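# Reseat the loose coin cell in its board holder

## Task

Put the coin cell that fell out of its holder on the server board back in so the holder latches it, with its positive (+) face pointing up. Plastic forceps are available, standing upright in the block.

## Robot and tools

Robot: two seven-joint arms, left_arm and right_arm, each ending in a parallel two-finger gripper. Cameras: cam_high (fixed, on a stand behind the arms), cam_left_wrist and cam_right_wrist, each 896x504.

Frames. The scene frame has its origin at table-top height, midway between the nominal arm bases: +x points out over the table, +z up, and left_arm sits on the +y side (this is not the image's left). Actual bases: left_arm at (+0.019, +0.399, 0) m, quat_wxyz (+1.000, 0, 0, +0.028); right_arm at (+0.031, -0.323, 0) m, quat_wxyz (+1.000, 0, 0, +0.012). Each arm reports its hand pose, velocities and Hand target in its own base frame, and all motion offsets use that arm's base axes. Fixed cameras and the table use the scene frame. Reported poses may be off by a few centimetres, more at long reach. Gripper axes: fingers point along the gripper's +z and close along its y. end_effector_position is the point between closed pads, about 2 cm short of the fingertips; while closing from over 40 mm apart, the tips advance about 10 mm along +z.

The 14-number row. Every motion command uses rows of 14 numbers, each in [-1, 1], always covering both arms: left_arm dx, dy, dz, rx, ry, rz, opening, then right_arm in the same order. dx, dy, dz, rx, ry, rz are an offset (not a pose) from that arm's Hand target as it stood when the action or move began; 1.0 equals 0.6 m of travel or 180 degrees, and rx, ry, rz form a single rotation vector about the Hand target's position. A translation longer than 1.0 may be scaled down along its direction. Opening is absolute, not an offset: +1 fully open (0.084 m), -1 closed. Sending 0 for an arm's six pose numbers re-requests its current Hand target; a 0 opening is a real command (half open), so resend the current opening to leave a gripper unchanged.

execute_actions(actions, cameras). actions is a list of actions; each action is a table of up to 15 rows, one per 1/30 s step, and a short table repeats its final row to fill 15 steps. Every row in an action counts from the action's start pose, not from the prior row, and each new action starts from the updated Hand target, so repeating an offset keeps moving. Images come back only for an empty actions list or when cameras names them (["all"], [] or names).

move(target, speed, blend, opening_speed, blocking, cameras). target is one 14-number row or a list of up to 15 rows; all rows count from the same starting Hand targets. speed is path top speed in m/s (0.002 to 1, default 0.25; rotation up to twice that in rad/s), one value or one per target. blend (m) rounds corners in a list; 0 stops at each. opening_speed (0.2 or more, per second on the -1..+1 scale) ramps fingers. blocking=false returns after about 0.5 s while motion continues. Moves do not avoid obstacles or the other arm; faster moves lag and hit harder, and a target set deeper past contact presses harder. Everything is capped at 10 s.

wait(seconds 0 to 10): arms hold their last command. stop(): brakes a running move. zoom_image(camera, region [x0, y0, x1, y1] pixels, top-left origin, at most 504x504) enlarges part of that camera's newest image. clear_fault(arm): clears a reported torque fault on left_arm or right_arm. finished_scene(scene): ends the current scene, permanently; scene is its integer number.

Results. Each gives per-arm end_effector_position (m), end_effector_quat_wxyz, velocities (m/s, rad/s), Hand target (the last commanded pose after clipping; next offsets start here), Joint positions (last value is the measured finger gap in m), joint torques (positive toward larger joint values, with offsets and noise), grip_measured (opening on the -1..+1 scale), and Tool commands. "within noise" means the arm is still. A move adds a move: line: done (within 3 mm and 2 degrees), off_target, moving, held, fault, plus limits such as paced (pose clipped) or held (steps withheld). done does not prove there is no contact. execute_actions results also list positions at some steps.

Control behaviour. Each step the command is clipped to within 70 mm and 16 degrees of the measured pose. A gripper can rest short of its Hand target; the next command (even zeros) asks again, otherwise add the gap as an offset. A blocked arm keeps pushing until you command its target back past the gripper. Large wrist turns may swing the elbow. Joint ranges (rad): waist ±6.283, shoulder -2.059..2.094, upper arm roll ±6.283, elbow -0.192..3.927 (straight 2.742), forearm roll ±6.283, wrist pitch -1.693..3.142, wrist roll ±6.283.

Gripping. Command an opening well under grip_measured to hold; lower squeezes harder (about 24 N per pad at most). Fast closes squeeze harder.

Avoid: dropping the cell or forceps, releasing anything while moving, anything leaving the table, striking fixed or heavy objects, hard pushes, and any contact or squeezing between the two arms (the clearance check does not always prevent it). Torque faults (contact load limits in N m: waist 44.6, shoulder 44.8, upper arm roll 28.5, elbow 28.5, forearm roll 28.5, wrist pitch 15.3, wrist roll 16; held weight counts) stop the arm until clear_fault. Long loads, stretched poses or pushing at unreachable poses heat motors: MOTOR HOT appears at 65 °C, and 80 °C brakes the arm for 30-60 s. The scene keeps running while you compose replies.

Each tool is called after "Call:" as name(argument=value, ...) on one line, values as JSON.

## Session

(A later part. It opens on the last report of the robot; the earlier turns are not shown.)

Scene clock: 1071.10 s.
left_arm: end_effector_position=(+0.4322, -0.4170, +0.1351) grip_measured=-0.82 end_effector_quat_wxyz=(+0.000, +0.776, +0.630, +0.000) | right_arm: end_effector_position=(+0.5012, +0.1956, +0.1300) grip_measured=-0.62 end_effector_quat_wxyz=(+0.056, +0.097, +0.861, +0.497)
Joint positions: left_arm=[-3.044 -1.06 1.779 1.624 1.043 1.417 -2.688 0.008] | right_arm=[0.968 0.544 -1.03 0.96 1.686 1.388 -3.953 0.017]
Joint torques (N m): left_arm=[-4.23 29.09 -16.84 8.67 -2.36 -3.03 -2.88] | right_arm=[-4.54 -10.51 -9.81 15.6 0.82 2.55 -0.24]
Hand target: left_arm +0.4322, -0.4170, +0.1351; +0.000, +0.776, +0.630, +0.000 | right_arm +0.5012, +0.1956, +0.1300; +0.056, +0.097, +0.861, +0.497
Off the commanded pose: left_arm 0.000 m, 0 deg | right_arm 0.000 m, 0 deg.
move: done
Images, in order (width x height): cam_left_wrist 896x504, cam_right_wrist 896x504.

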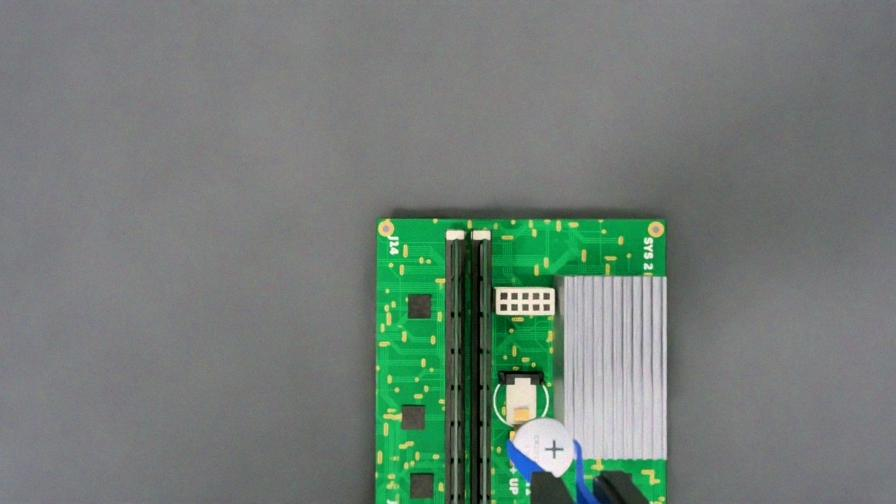

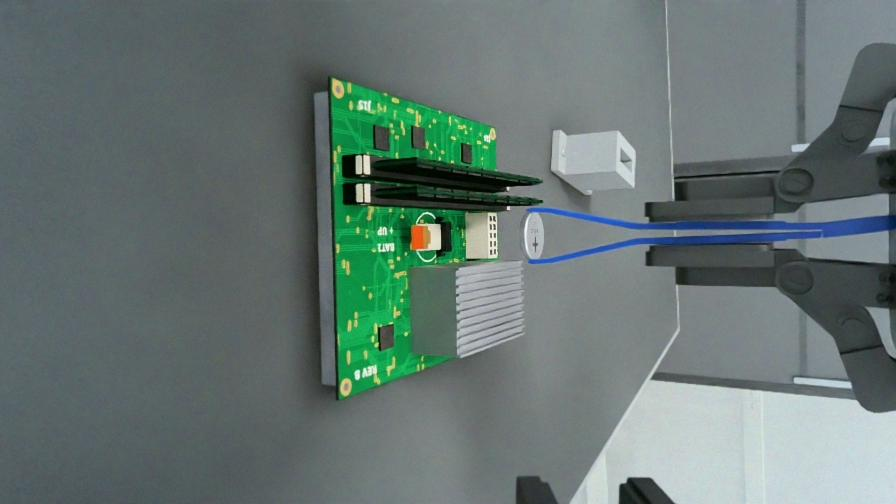

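Call:
move(target=[[0.0045,0.032,-0.0543,-0.0816,0.017,0,-0.8,0,0,0,0,0,0,-0.6],[0.0067,0.0427,-0.08,-0.1088,0.0227,0,-0.8,0,0,0,0,0,0,-0.6]], speed=[0.15,0.08], blend=[0.003,0], cameras=["cam_left_wrist","cam_right_wrist"])

Call:
zoom_image(camera="cam_left_wrist", region=[470, 380, 610, 504])

Call:
zoom_image(camera="cam_right_wrist", region=[390, 170, 530, 290])

Scene clock: 1107.60 s.
left_arm: end_effector_position=(+0.4362, -0.3914, +0.0871) grip_measured=-0.82 end_effector_quat_wxyz=(+0.109, +0.765, +0.621, -0.135) | right_arm: end_effector_position=(+0.5012, +0.1956, +0.1300) grip_measured=-0.62 end_effector_quat_wxyz=(+0.056, +0.097, +0.861, +0.497)
Joint positions: left_arm=[-2.703 -1.242 1.722 1.32 1.108 1.041 -2.624 0.008] | right_arm=[0.968 0.544 -1.03 0.96 1.686 1.388 -3.953 0.017]
Joint torques (N m): left_arm=[5.76 15.97 -20.27 4.57 2.66 -3.65 2.89] | right_arm=[-4.33 -10.57 -9.92 15.68 0.78 2.49 -0.15]
Motor temperatures (°C): left_arm=[34 37 48 38 30 37 35] | right_arm=[30 33 35 41 31 36 37]
Hand target: left_arm +0.4362, -0.3914, +0.0871; +0.109, +0.765, +0.621, -0.135 | right_arm +0.5012, +0.1956, +0.1300; +0.056, +0.097, +0.861, +0.497
Off the commanded pose: left_arm 0.000 m, 0 deg | right_arm 0.000 m, 0 deg.
move: done
Images, in order (width x height): cam_left_wrist 896x504, cam_right_wrist 896x504.

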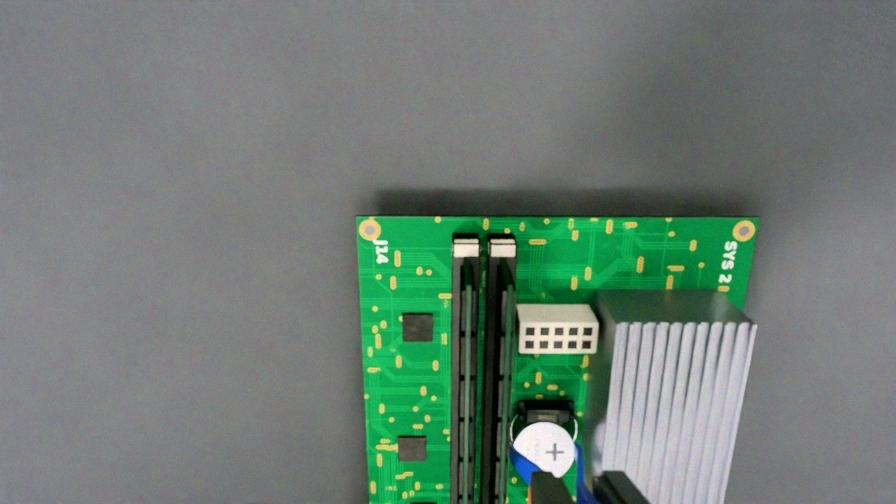

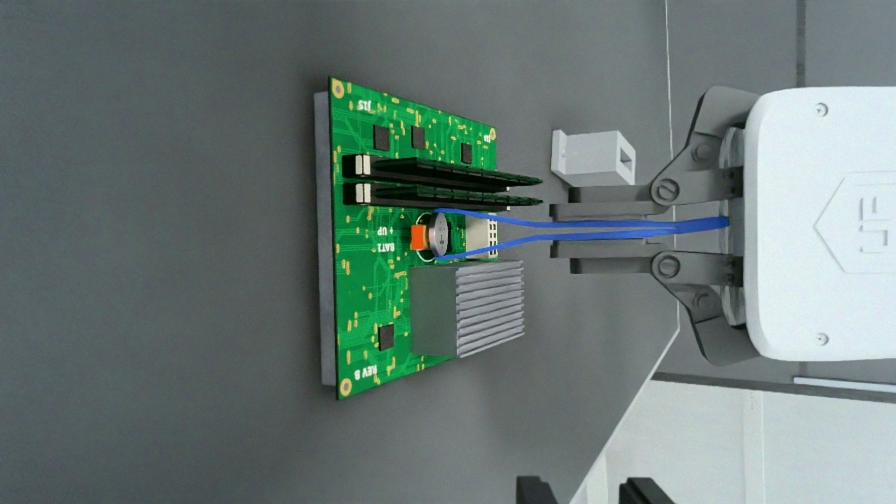

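Scaled by 3.600 from the camera's 896x504 image, which has a finer 1280x720 frame.

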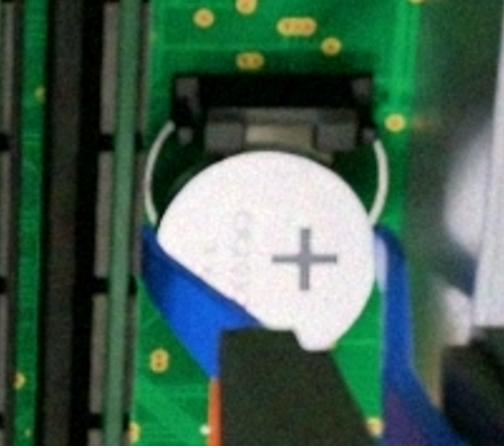

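Scaled by 3.600 from the camera's 896x504 image, which has a finer 1280x720 frame.

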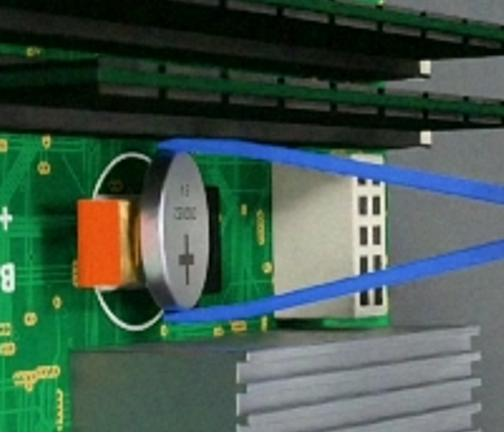

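Call:
move(target=[0.0008,0.0018,-0.0043,0,0,0,-0.8,0,0,0,0,0,0,-0.6], speed=0.03, cameras=["cam_left_wrist","cam_right_wrist"])

Call:
zoom_image(camera="cam_left_wrist", region=[490, 380, 600, 480])

Call:
zoom_image(camera="cam_right_wrist", region=[400, 190, 500, 270])

Scene clock: 1120.27 s.
left_arm: end_effector_position=(+0.4367, -0.3903, +0.0846) grip_measured=-0.82 end_effector_quat_wxyz=(+0.109, +0.765, +0.621, -0.135) | right_arm: end_effector_position=(+0.5012, +0.1956, +0.1300) grip_measured=-0.62 end_effector_quat_wxyz=(+0.056, +0.097, +0.861, +0.497)
Joint positions: left_arm=[-2.701 -1.245 1.726 1.318 1.112 1.038 -2.623 0.008] | right_arm=[0.968 0.544 -1.03 0.96 1.686 1.388 -3.953 0.017]
Joint torques (N m): left_arm=[5.71 16.13 -19.61 4.28 3.02 -3.44 2.62] | right_arm=[-4.47 -10.17 -9.89 15.69 0.84 2.52 -0.17]
Hand target: left_arm +0.4367, -0.3903, +0.0845; +0.109, +0.765, +0.621, -0.135 | right_arm +0.5012, +0.1956, +0.1300; +0.056, +0.097, +0.861, +0.497
Off the commanded pose: left_arm 0.000 m, 0 deg | right_arm 0.000 m, 0 deg.
move: done
Images, in order (width x height): cam_left_wrist 896x504, cam_right_wrist 896x504.

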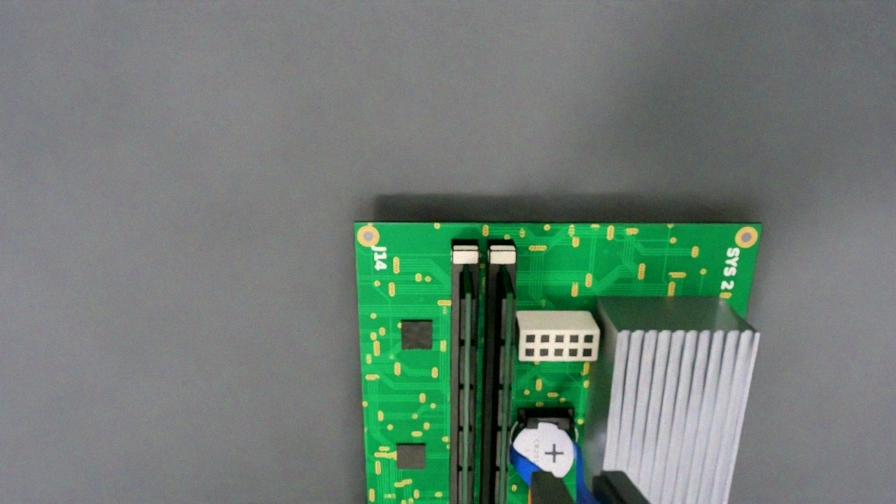

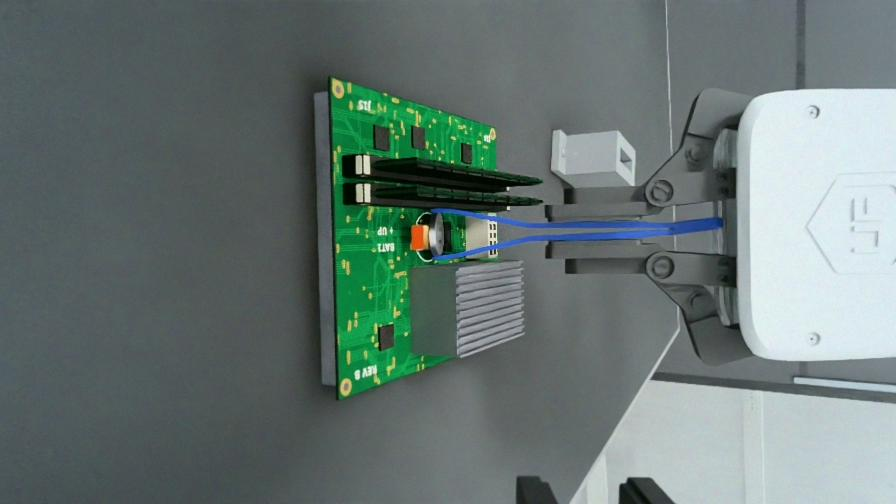

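Scaled by 4.582 from the camera's 896x504 image, which has a finer 1280x720 frame.

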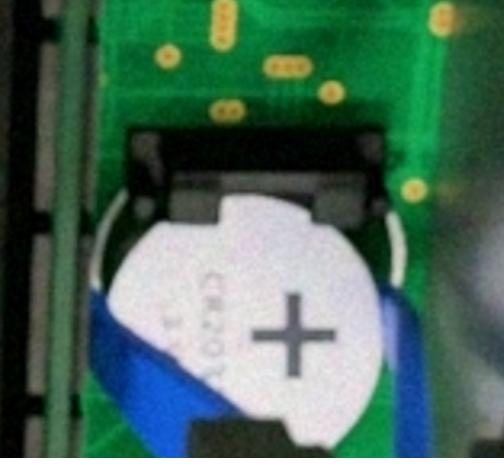

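Scaled by 5.040 from the camera's 896x504 image, which has a finer 1280x720 frame.

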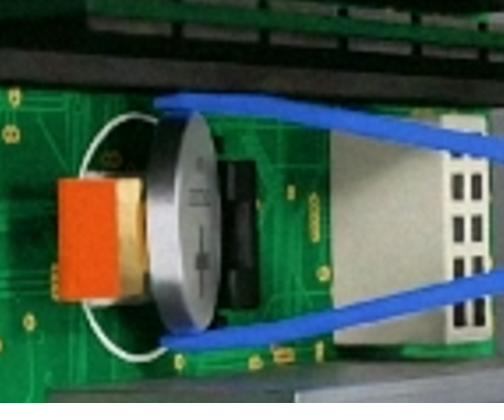

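Call:
move(target=[[-0.001,-0.0052,0.0013,0.0218,-0.0045,0,-0.8,0,0,0,0,0,0,-0.6],[-0.0027,-0.0127,0.0025,0.0489,-0.0102,0,-0.8,0,0,0,0,0,0,-0.6]], speed=0.04, cameras=["cam_left_wrist","cam_right_wrist"])

Call:
zoom_image(camera="cam_left_wrist", region=[490, 380, 600, 480])

Call:
zoom_image(camera="cam_right_wrist", region=[400, 190, 500, 270])

Scene clock: 1131.77 s.
left_arm: end_effector_position=(+0.4351, -0.3979, +0.0860) grip_measured=-0.82 end_effector_quat_wxyz=(+0.060, +0.773, +0.627, -0.075) | right_arm: end_effector_position=(+0.5012, +0.1956, +0.1300) grip_measured=-0.62 end_effector_quat_wxyz=(+0.056, +0.097, +0.861, +0.497)
Joint positions: left_arm=[-2.83 -1.169 1.761 1.409 1.104 1.161 -2.672 0.008] | right_arm=[0.968 0.544 -1.03 0.96 1.686 1.388 -3.953 0.017]
Joint torques (N m): left_arm=[-4.18 27.24 -18.86 11.45 -2.48 -0.06 -2.88] | right_arm=[-4.7 -10.66 -9.94 15.7 0.99 2.52 -0.15]
Hand target: left_arm +0.4351, -0.3979, +0.0860; +0.060, +0.773, +0.627, -0.074 | right_arm +0.5012, +0.1956, +0.1300; +0.056, +0.097, +0.861, +0.497
Off the commanded pose: left_arm 0.000 m, 0 deg | right_arm 0.000 m, 0 deg.
move: done
Images, in order (width x height): cam_left_wrist 896x504, cam_right_wrist 896x504.

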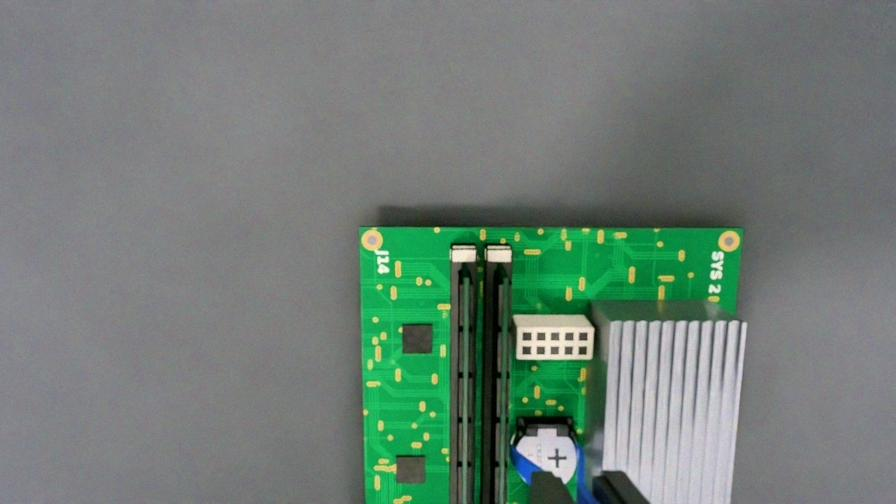

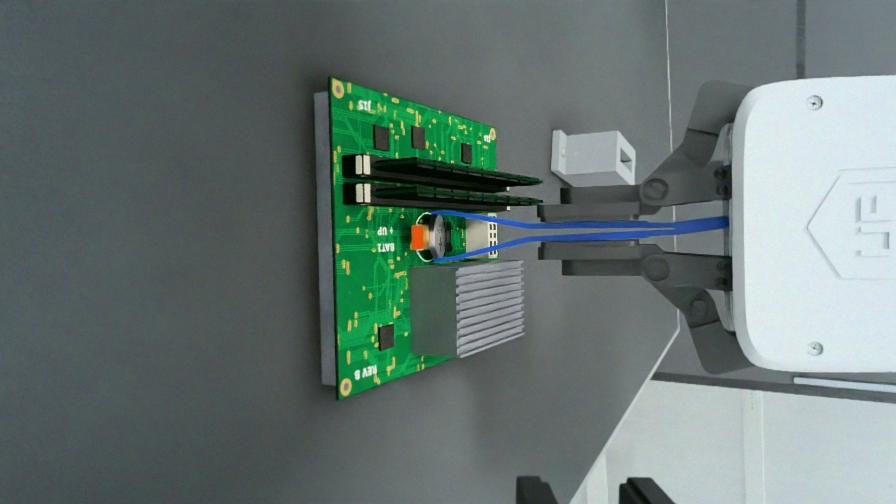

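Scaled by 4.582 from the camera's 896x504 image, which has a finer 1280x720 frame.

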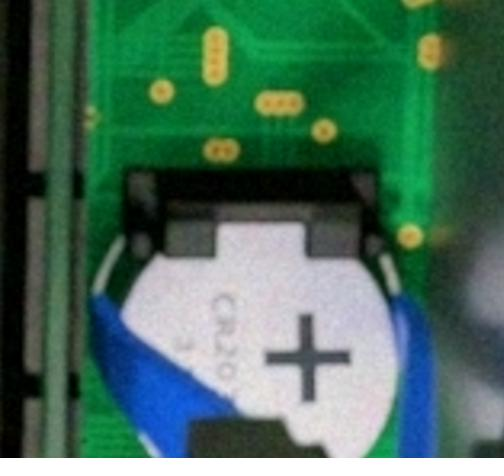

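Scaled by 5.040 from the camera's 896x504 image, which has a finer 1280x720 frame.

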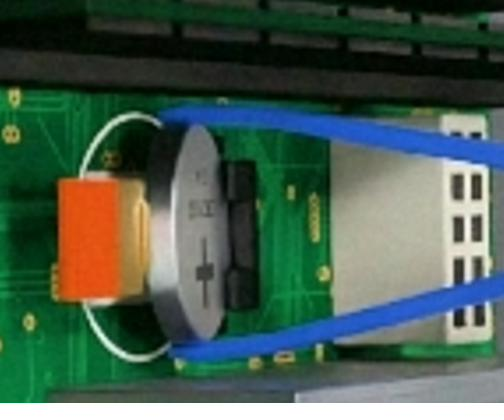

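Call:
move(target=[-0.0047,-0.0225,-0.0003,0.0598,-0.0125,0,-0.8,0,0,0,0,0,0,-0.6], speed=0.04, cameras=["cam_left_wrist","cam_right_wrist"])

Call:
zoom_image(camera="cam_left_wrist", region=[490, 390, 600, 490])

Call:
zoom_image(camera="cam_right_wrist", region=[400, 190, 500, 270])

Scene clock: 1143.13 s.
left_arm: end_effector_position=(+0.4322, -0.4114, +0.0858) grip_measured=-0.82 end_effector_quat_wxyz=(+0.000, +0.776, +0.630, +0.000) | right_arm: end_effector_position=(+0.5012, +0.1956, +0.1300) grip_measured=-0.62 end_effector_quat_wxyz=(+0.056, +0.097, +0.861, +0.497)
Joint positions: left_arm=[-3.028 -1.112 1.833 1.561 1.1 1.332 -2.712 0.008] | right_arm=[0.968 0.544 -1.03 0.96 1.686 1.388 -3.953 0.017]
Joint torques (N m): left_arm=[-3.68 29.38 -17.49 12.3 -2.4 0.04 -2.9] | right_arm=[-4.44 -10.49 -9.94 15.71 0.99 2.4 -0.18]
Hand target: left_arm +0.4322, -0.4114, +0.0858; +0.000, +0.776, +0.630, +0.000 | right_arm +0.5012, +0.1956, +0.1300; +0.056, +0.097, +0.861, +0.497
Off the commanded pose: left_arm 0.000 m, 0 deg | right_arm 0.000 m, 0 deg.
move: done
Images, in order (width x height): cam_left_wrist 896x504, cam_right_wrist 896x504.

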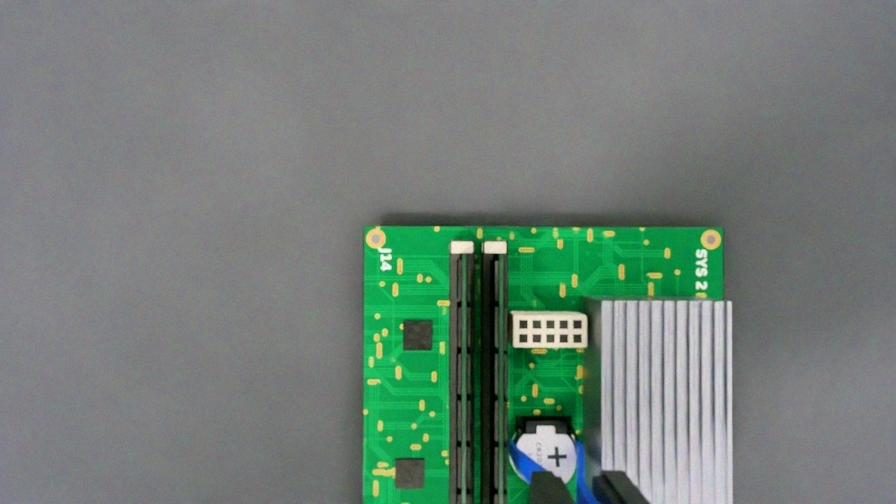

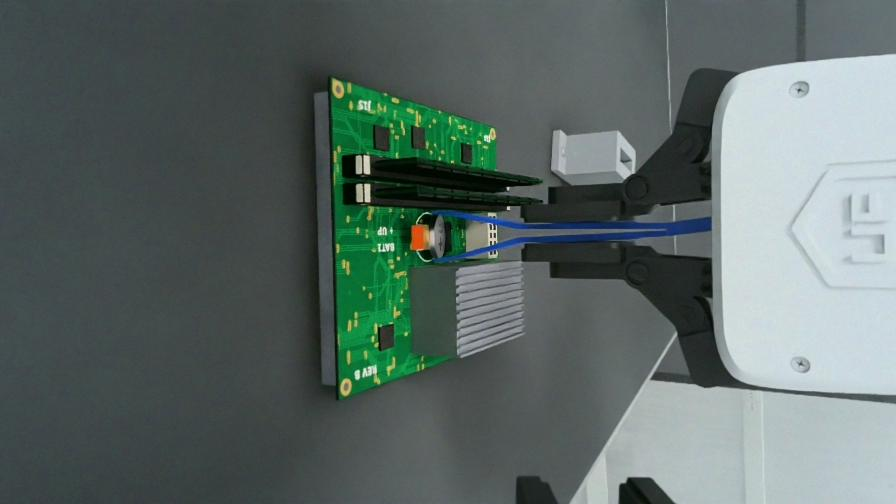

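Scaled by 4.582 from the camera's 896x504 image, which has a finer 1280x720 frame.

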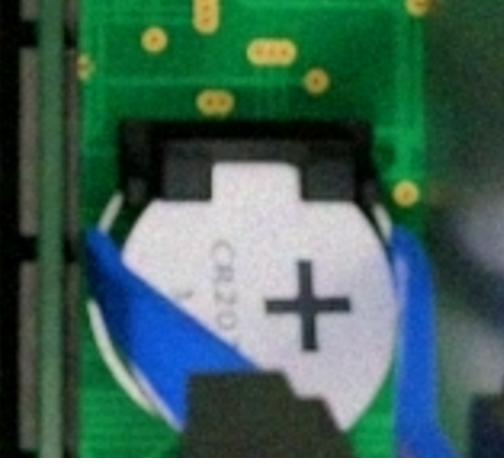

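Scaled by 5.040 from the camera's 896x504 image, which has a finer 1280x720 frame.

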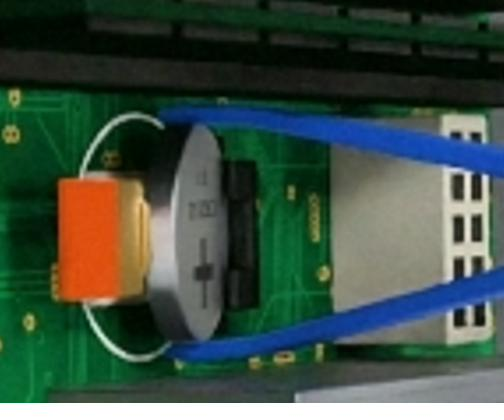

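Call:
move(target=[[0,0,0,0,0,0,-0.6,0,0,0,0,0,0,-0.6],[0,0,0.032,0,0,0,-0.6,0,0,0,0,0,0,-0.6],[-0.0028,-0.0127,0.032,0,0,0,-0.6,0,0,0,0,0,0,-0.6],[-0.0028,-0.0127,0.032,0,0,0,-1,0,0,0,0,0,0,-0.6]], speed=[0.05,0.05,0.1,0.1], opening_speed=0.6, cameras=["cam_left_wrist","cam_right_wrist"])

Call:
zoom_image(camera="cam_left_wrist", region=[480, 370, 610, 490])

Call:
zoom_image(camera="cam_right_wrist", region=[400, 190, 500, 270])

Scene clock: 1158.60 s.
left_arm: end_effector_position=(+0.4306, -0.4190, +0.1050) grip_measured=-0.87 end_effector_quat_wxyz=(+0.000, +0.776, +0.630, +0.000) | right_arm: end_effector_position=(+0.5012, +0.1956, +0.1300) grip_measured=-0.62 end_effector_quat_wxyz=(+0.056, +0.097, +0.861, +0.497)
Joint positions: left_arm=[-3.05 -1.094 1.815 1.596 1.076 1.366 -2.707 0.006] | right_arm=[0.968 0.544 -1.03 0.96 1.686 1.388 -3.953 0.017]
Joint torques (N m): left_arm=[-4.21 20.09 -17.3 13.19 -2.24 -0.08 -2.77] | right_arm=[-4.32 -10.64 -10 15.67 1.09 2.48 -0.04]
Hand target: left_arm +0.4306, -0.4190, +0.1050; +0.000, +0.776, +0.630, +0.000 | right_arm +0.5012, +0.1956, +0.1300; +0.056, +0.097, +0.861, +0.497
Off the commanded pose: left_arm 0.000 m, 0 deg | right_arm 0.000 m, 0 deg.
move: done
Images, in order (width x height): cam_left_wrist 896x504, cam_right_wrist 896x504.

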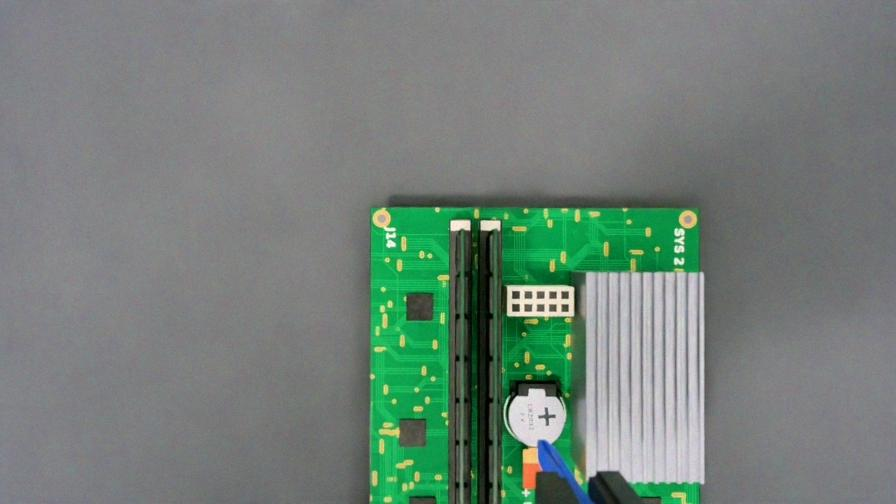

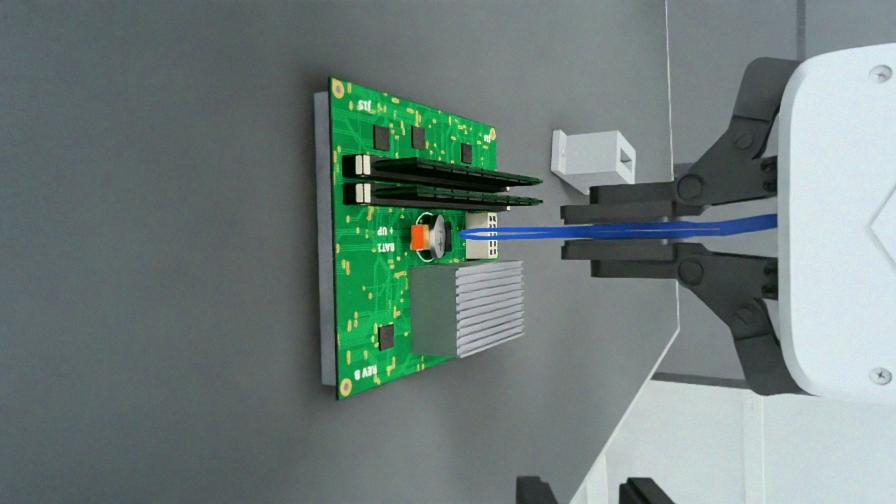

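Scaled by 3.877 from the camera's 896x504 image, which has a finer 1280x720 frame.

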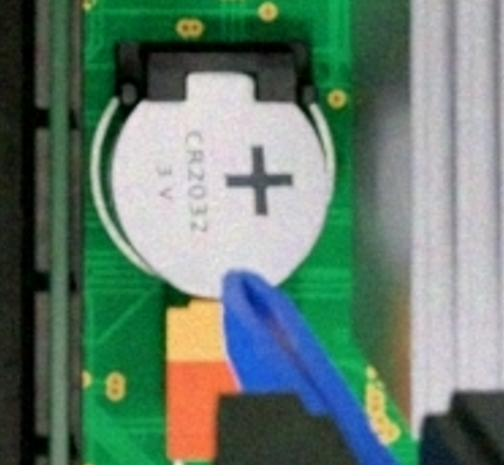

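Scaled by 5.040 from the camera's 896x504 image, which has a finer 1280x720 frame.

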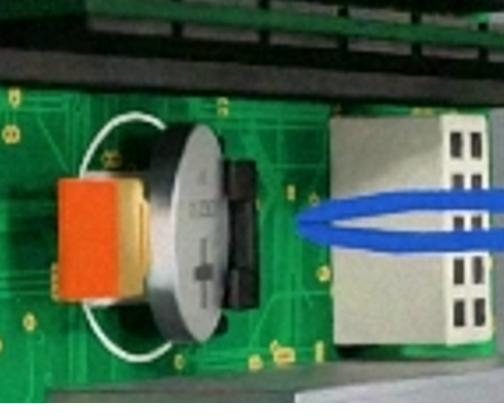

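Call:
move(target=[[0.0007,-0.0001,-0.0217,0,0,0,-1,0,0,0,0,0,0,-0.6],[0.0007,-0.0001,-0.0275,0,0,0,-1,0,0,0,0,0,0,-0.6]], speed=[0.06,0.02], cameras=["cam_left_wrist","cam_right_wrist"])

Call:
zoom_image(camera="cam_right_wrist", region=[400, 190, 500, 270])

Call:
zoom_image(camera="cam_left_wrist", region=[480, 384, 610, 504])

Scene clock: 1170.23 s.
left_arm: end_effector_position=(+0.4311, -0.4192, +0.0889) grip_measured=-0.87 end_effector_quat_wxyz=(+0.000, +0.776, +0.630, +0.000) | right_arm: end_effector_position=(+0.5012, +0.1956, +0.1300) grip_measured=-0.62 end_effector_quat_wxyz=(+0.056, +0.097, +0.861, +0.497)
Joint positions: left_arm=[-3.053 -1.114 1.835 1.586 1.096 1.341 -2.714 0.006] | right_arm=[0.968 0.544 -1.03 0.96 1.686 1.388 -3.953 0.017]
Joint torques (N m): left_arm=[-4.33 13.74 -9.4 3.06 2.5 -2.18 -2.83] | right_arm=[-4.46 -10.81 -9.96 15.68 1.19 2.37 -0.1]
Hand target: left_arm +0.4310, -0.4191, +0.0885; +0.000, +0.776, +0.630, +0.000 | right_arm +0.5012, +0.1956, +0.1300; +0.056, +0.097, +0.861, +0.497
Off the commanded pose: left_arm 0.000 m, 0 deg | right_arm 0.000 m, 0 deg.
move: done
Images, in order (width x height): cam_left_wrist 896x504, cam_right_wrist 896x504.

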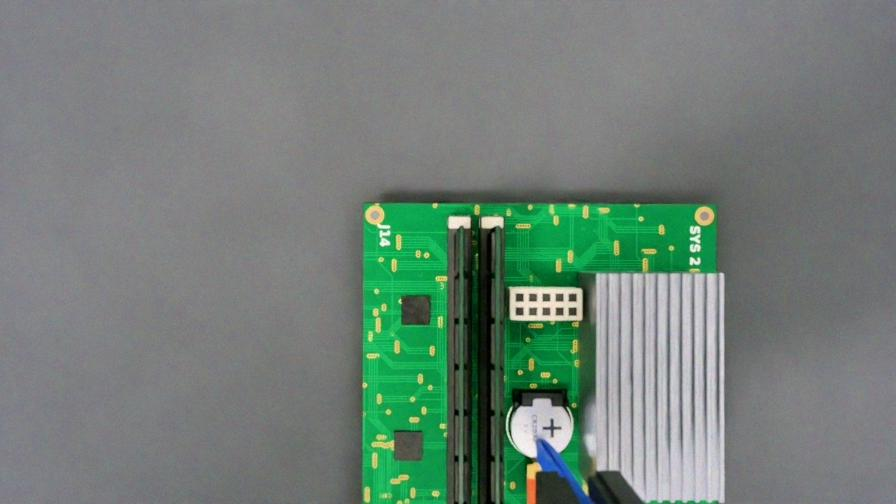

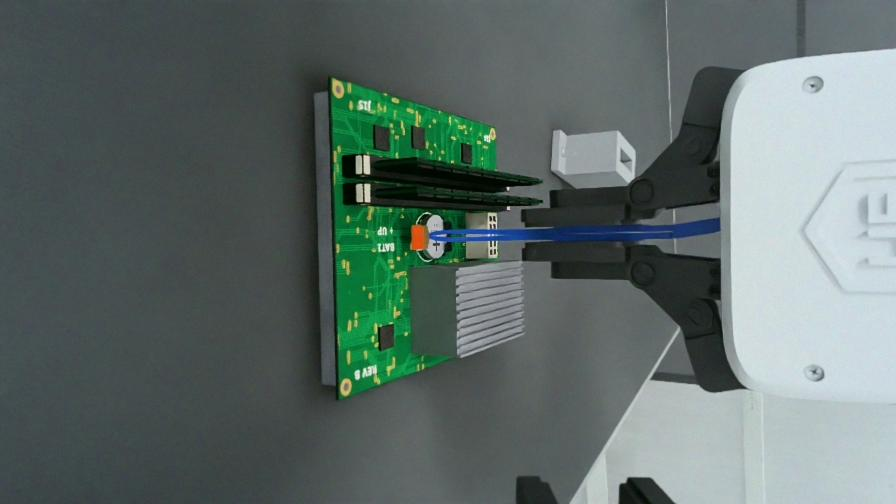

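Scaled by 5.040 from the camera's 896x504 image, which has a finer 1280x720 frame.

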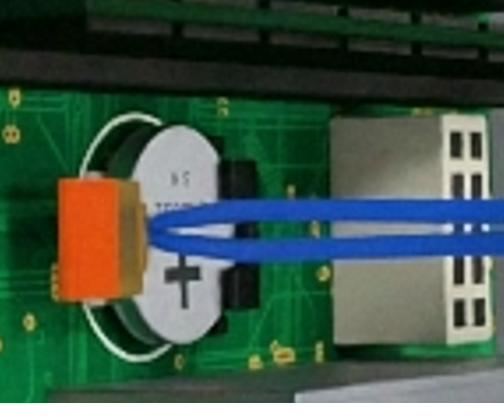

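Scaled by 3.877 from the camera's 896x504 image, which has a finer 1280x720 frame.

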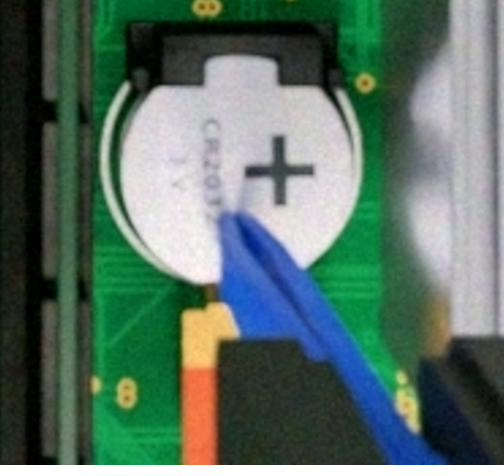

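Call:
move(target=[0.0003,-0.0003,0.0692,0,0,0,-1,0,0,0,0,0,0,-0.6], speed=0.15, cameras=["cam_left_wrist","cam_right_wrist"])

Call:
zoom_image(camera="cam_right_wrist", region=[400, 190, 500, 270])

Call:
zoom_image(camera="cam_left_wrist", region=[470, 350, 610, 480])

Scene clock: 1175.53 s.
left_arm: end_effector_position=(+0.4312, -0.4193, +0.1299) grip_measured=-0.87 end_effector_quat_wxyz=(+0.000, +0.776, +0.630, +0.000) | right_arm: end_effector_position=(+0.5012, +0.1956, +0.1300) grip_measured=-0.62 end_effector_quat_wxyz=(+0.056, +0.097, +0.861, +0.497)
Joint positions: left_arm=[-3.051 -1.065 1.788 1.622 1.047 1.407 -2.693 0.006] | right_arm=[0.968 0.544 -1.03 0.96 1.686 1.388 -3.953 0.017]
Joint torques (N m): left_arm=[4.74 28.73 -24.53 13.51 -2.39 0.11 2.82] | right_arm=[-4.51 -10.33 -10.23 15.7 1.17 2.56 -0.04]
Hand target: left_arm +0.4312, -0.4193, +0.1300; +0.000, +0.776, +0.630, +0.000 | right_arm +0.5012, +0.1956, +0.1300; +0.056, +0.097, +0.861, +0.497
Off the commanded pose: left_arm 0.000 m, 0 deg | right_arm 0.000 m, 0 deg.
move: done
Images, in order (width x height): cam_left_wrist 896x504, cam_right_wrist 896x504.

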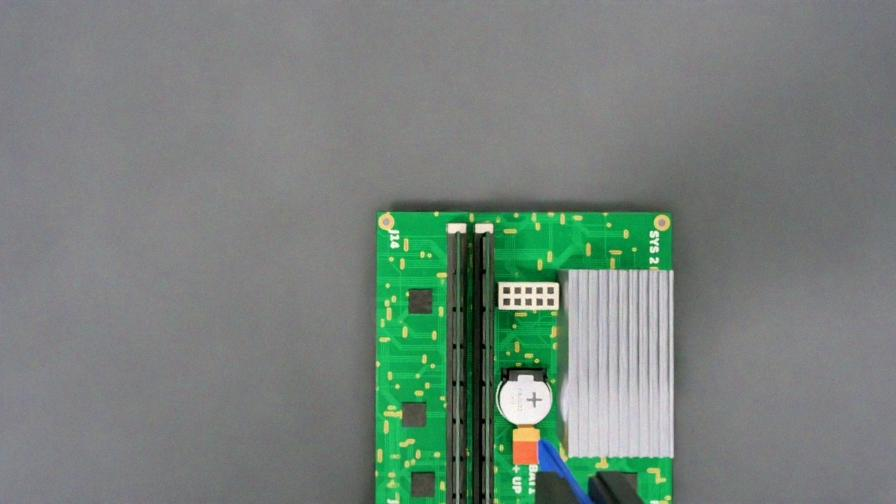

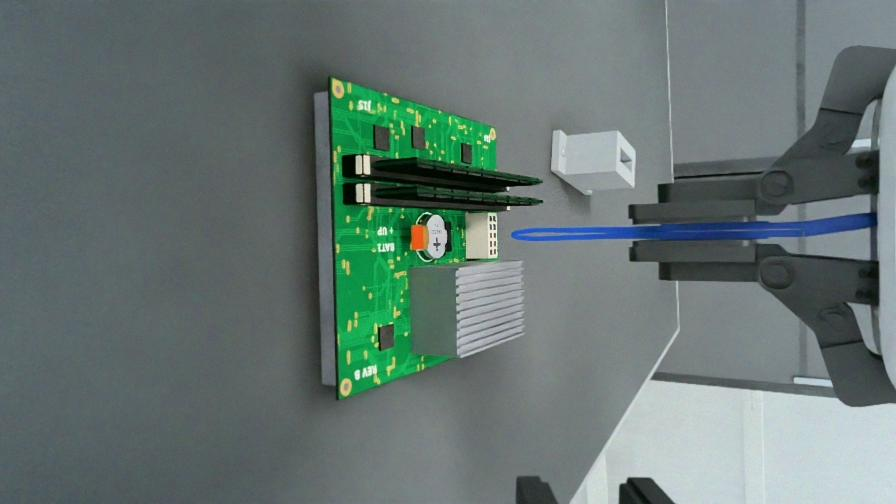

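Scaled by 5.040 from the camera's 896x504 image, which has a finer 1280x720 frame.

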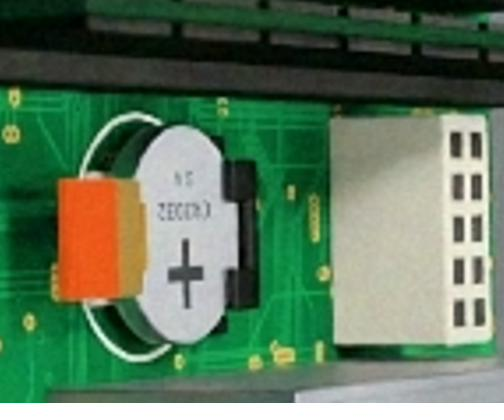

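Scaled by 3.600 from the camera's 896x504 image, which has a finer 1280x720 frame.

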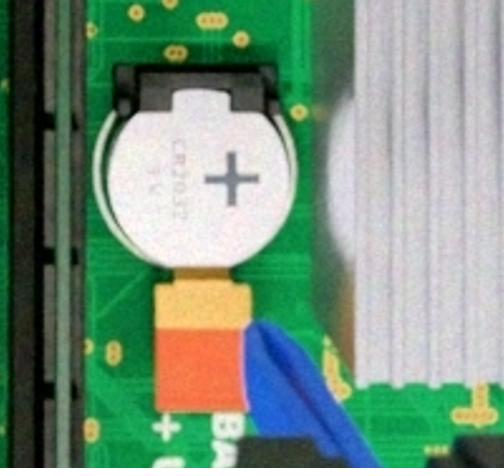

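Call:
zoom_image(camera="cam_left_wrist", region=[490, 360, 570, 440])

Call:
zoom_image(camera="cam_right_wrist", region=[405, 205, 465, 265])

Scaled by 6.300 from the camera's 896x504 image, which has a finer 1280x720 frame.

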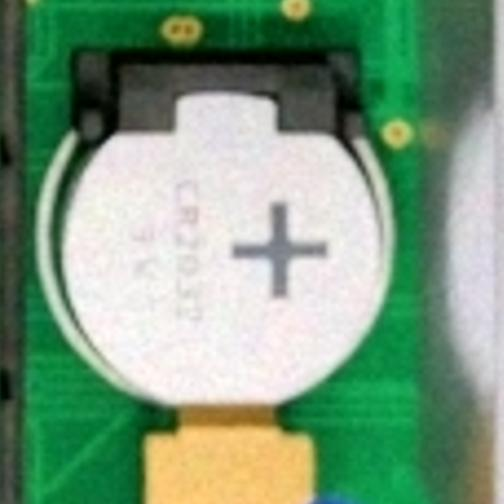

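Scaled by 8.400 from the camera's 896x504 image, which has a finer 1280x720 frame.

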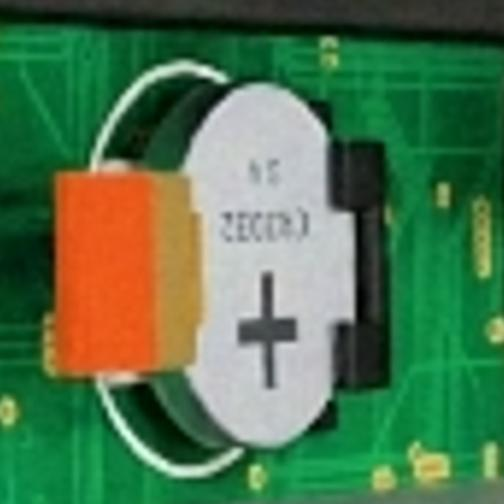

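Call:
move(target=[0.0063,0.4123,0.005,0,0,0.4417,-1,0,0,0,0,0,0,-0.6], speed=0.45, cameras=["cam_left_wrist","cam_right_wrist"])

Call:
zoom_image(camera="cam_left_wrist", region=[450, 360, 630, 504])

Call:
zoom_image(camera="cam_right_wrist", region=[560, 90, 720, 210])

Scene clock: 1200.10 s.
left_arm: end_effector_position=(+0.4349, -0.1719, +0.1330) grip_measured=-0.87 end_effector_quat_wxyz=(+0.000, +0.194, +0.981, +0.000) | right_arm: end_effector_position=(+0.5012, +0.1956, +0.1300) grip_measured=-0.62 end_effector_quat_wxyz=(+0.056, +0.097, +0.861, +0.497)
Joint positions: left_arm=[-2.18 -0.787 1.606 1.02 0.876 1.17 -3.75 0.006] | right_arm=[0.968 0.544 -1.03 0.96 1.686 1.388 -3.953 0.017]
Joint torques (N m): left_arm=[5.75 16.92 -20.83 11.82 3 -3.24 -2.72] | right_arm=[-4.45 -10.58 -10.15 15.74 1.23 2.36 -0.07]
Hand target: left_arm +0.4349, -0.1719, +0.1330; +0.000, +0.194, +0.981, +0.000 | right_arm +0.5012, +0.1956, +0.1300; +0.056, +0.097, +0.861, +0.497
Off the commanded pose: left_arm 0.000 m, 0 deg | right_arm 0.000 m, 0 deg.
move: done
Images, in order (width x height): cam_left_wrist 896x504, cam_right_wrist 896x504.

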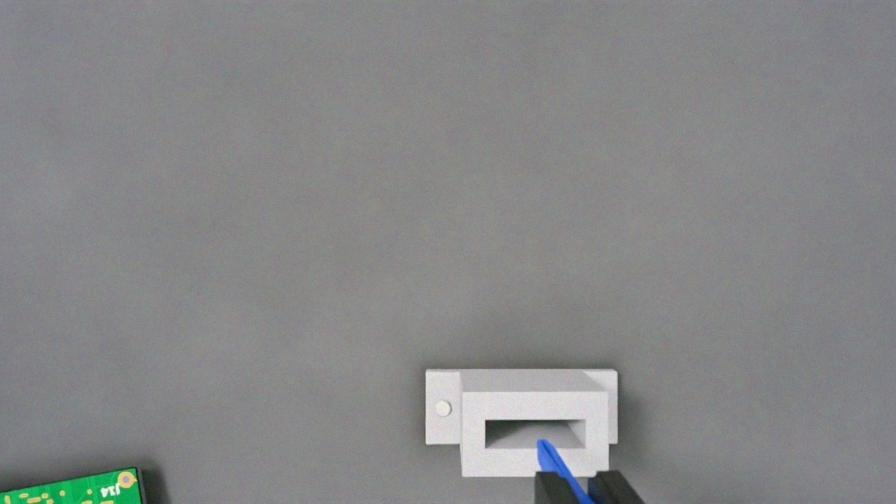

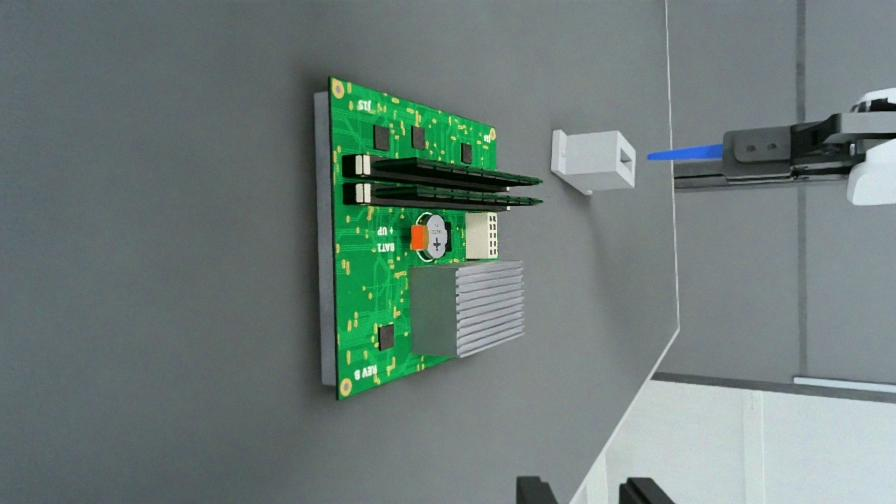

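Scaled by 2.800 from the camera's 896x504 image, which has a finer 1280x720 frame.

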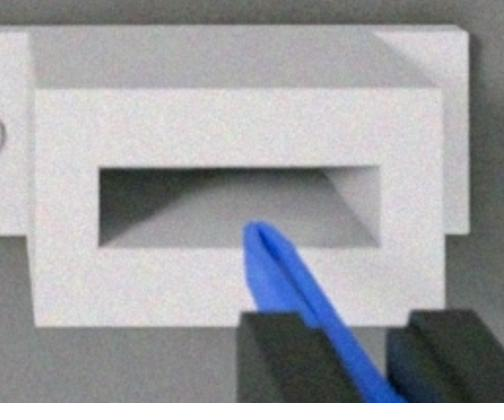

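Scaled by 3.150 from the camera's 896x504 image, which has a finer 1280x720 frame.

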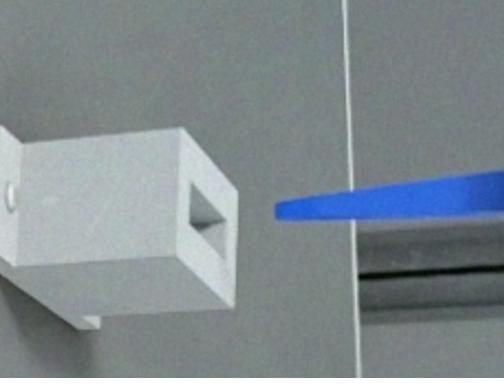

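Call:
move(target=[[0.001,-0.0005,-0.0867,0,0,0,-1,0,0,0,0,0,0,-0.6],[0.001,-0.0005,-0.0867,0,0,0,0.25,0,0,0,0,0,0,-0.6],[0.001,-0.0005,0.12,0,0,0,0.25,0,0,0,0,0,0,-0.6]], speed=[0.12,0.1,0.15], opening_speed=1.5, cameras=["cam_left_wrist","cam_right_wrist"])

Scene clock: 1209.60 s.
left_arm: end_effector_position=(+0.4355, -0.1722, +0.2050) grip_measured=+0.24 end_effector_quat_wxyz=(+0.000, +0.194, +0.981, +0.000) | right_arm: end_effector_position=(+0.5012, +0.1956, +0.1300) grip_measured=-0.62 end_effector_quat_wxyz=(+0.056, +0.097, +0.861, +0.497)
Joint positions: left_arm=[-2.116 -0.738 1.451 1.118 0.761 1.317 -3.693 0.054] | right_arm=[0.968 0.544 -1.03 0.96 1.686 1.388 -3.953 0.017]
Joint torques (N m): left_arm=[5.47 15.73 -20.18 18.27 -2.44 0.05 2.76] | right_arm=[-4.61 -10.69 -10.08 15.77 1.31 2.38 -0.01]
Hand target: left_arm +0.4355, -0.1722, +0.2050; +0.000, +0.194, +0.981, +0.000 | right_arm +0.5012, +0.1956, +0.1300; +0.056, +0.097, +0.861, +0.497
Off the commanded pose: left_arm 0.000 m, 0 deg | right_arm 0.000 m, 0 deg.
move: done
Images, in order (width x height): cam_left_wrist 896x504, cam_right_wrist 896x504.

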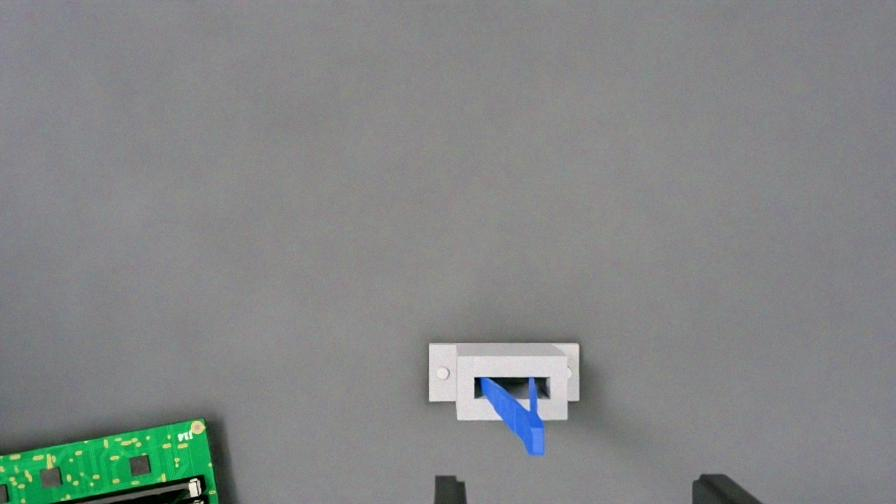

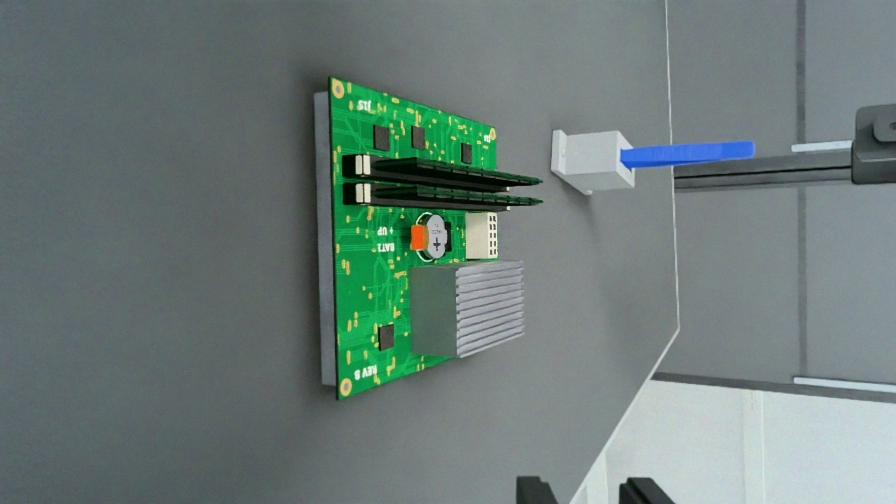

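Call:
finished_scene(scene=2)

The scene is finished: the task was done.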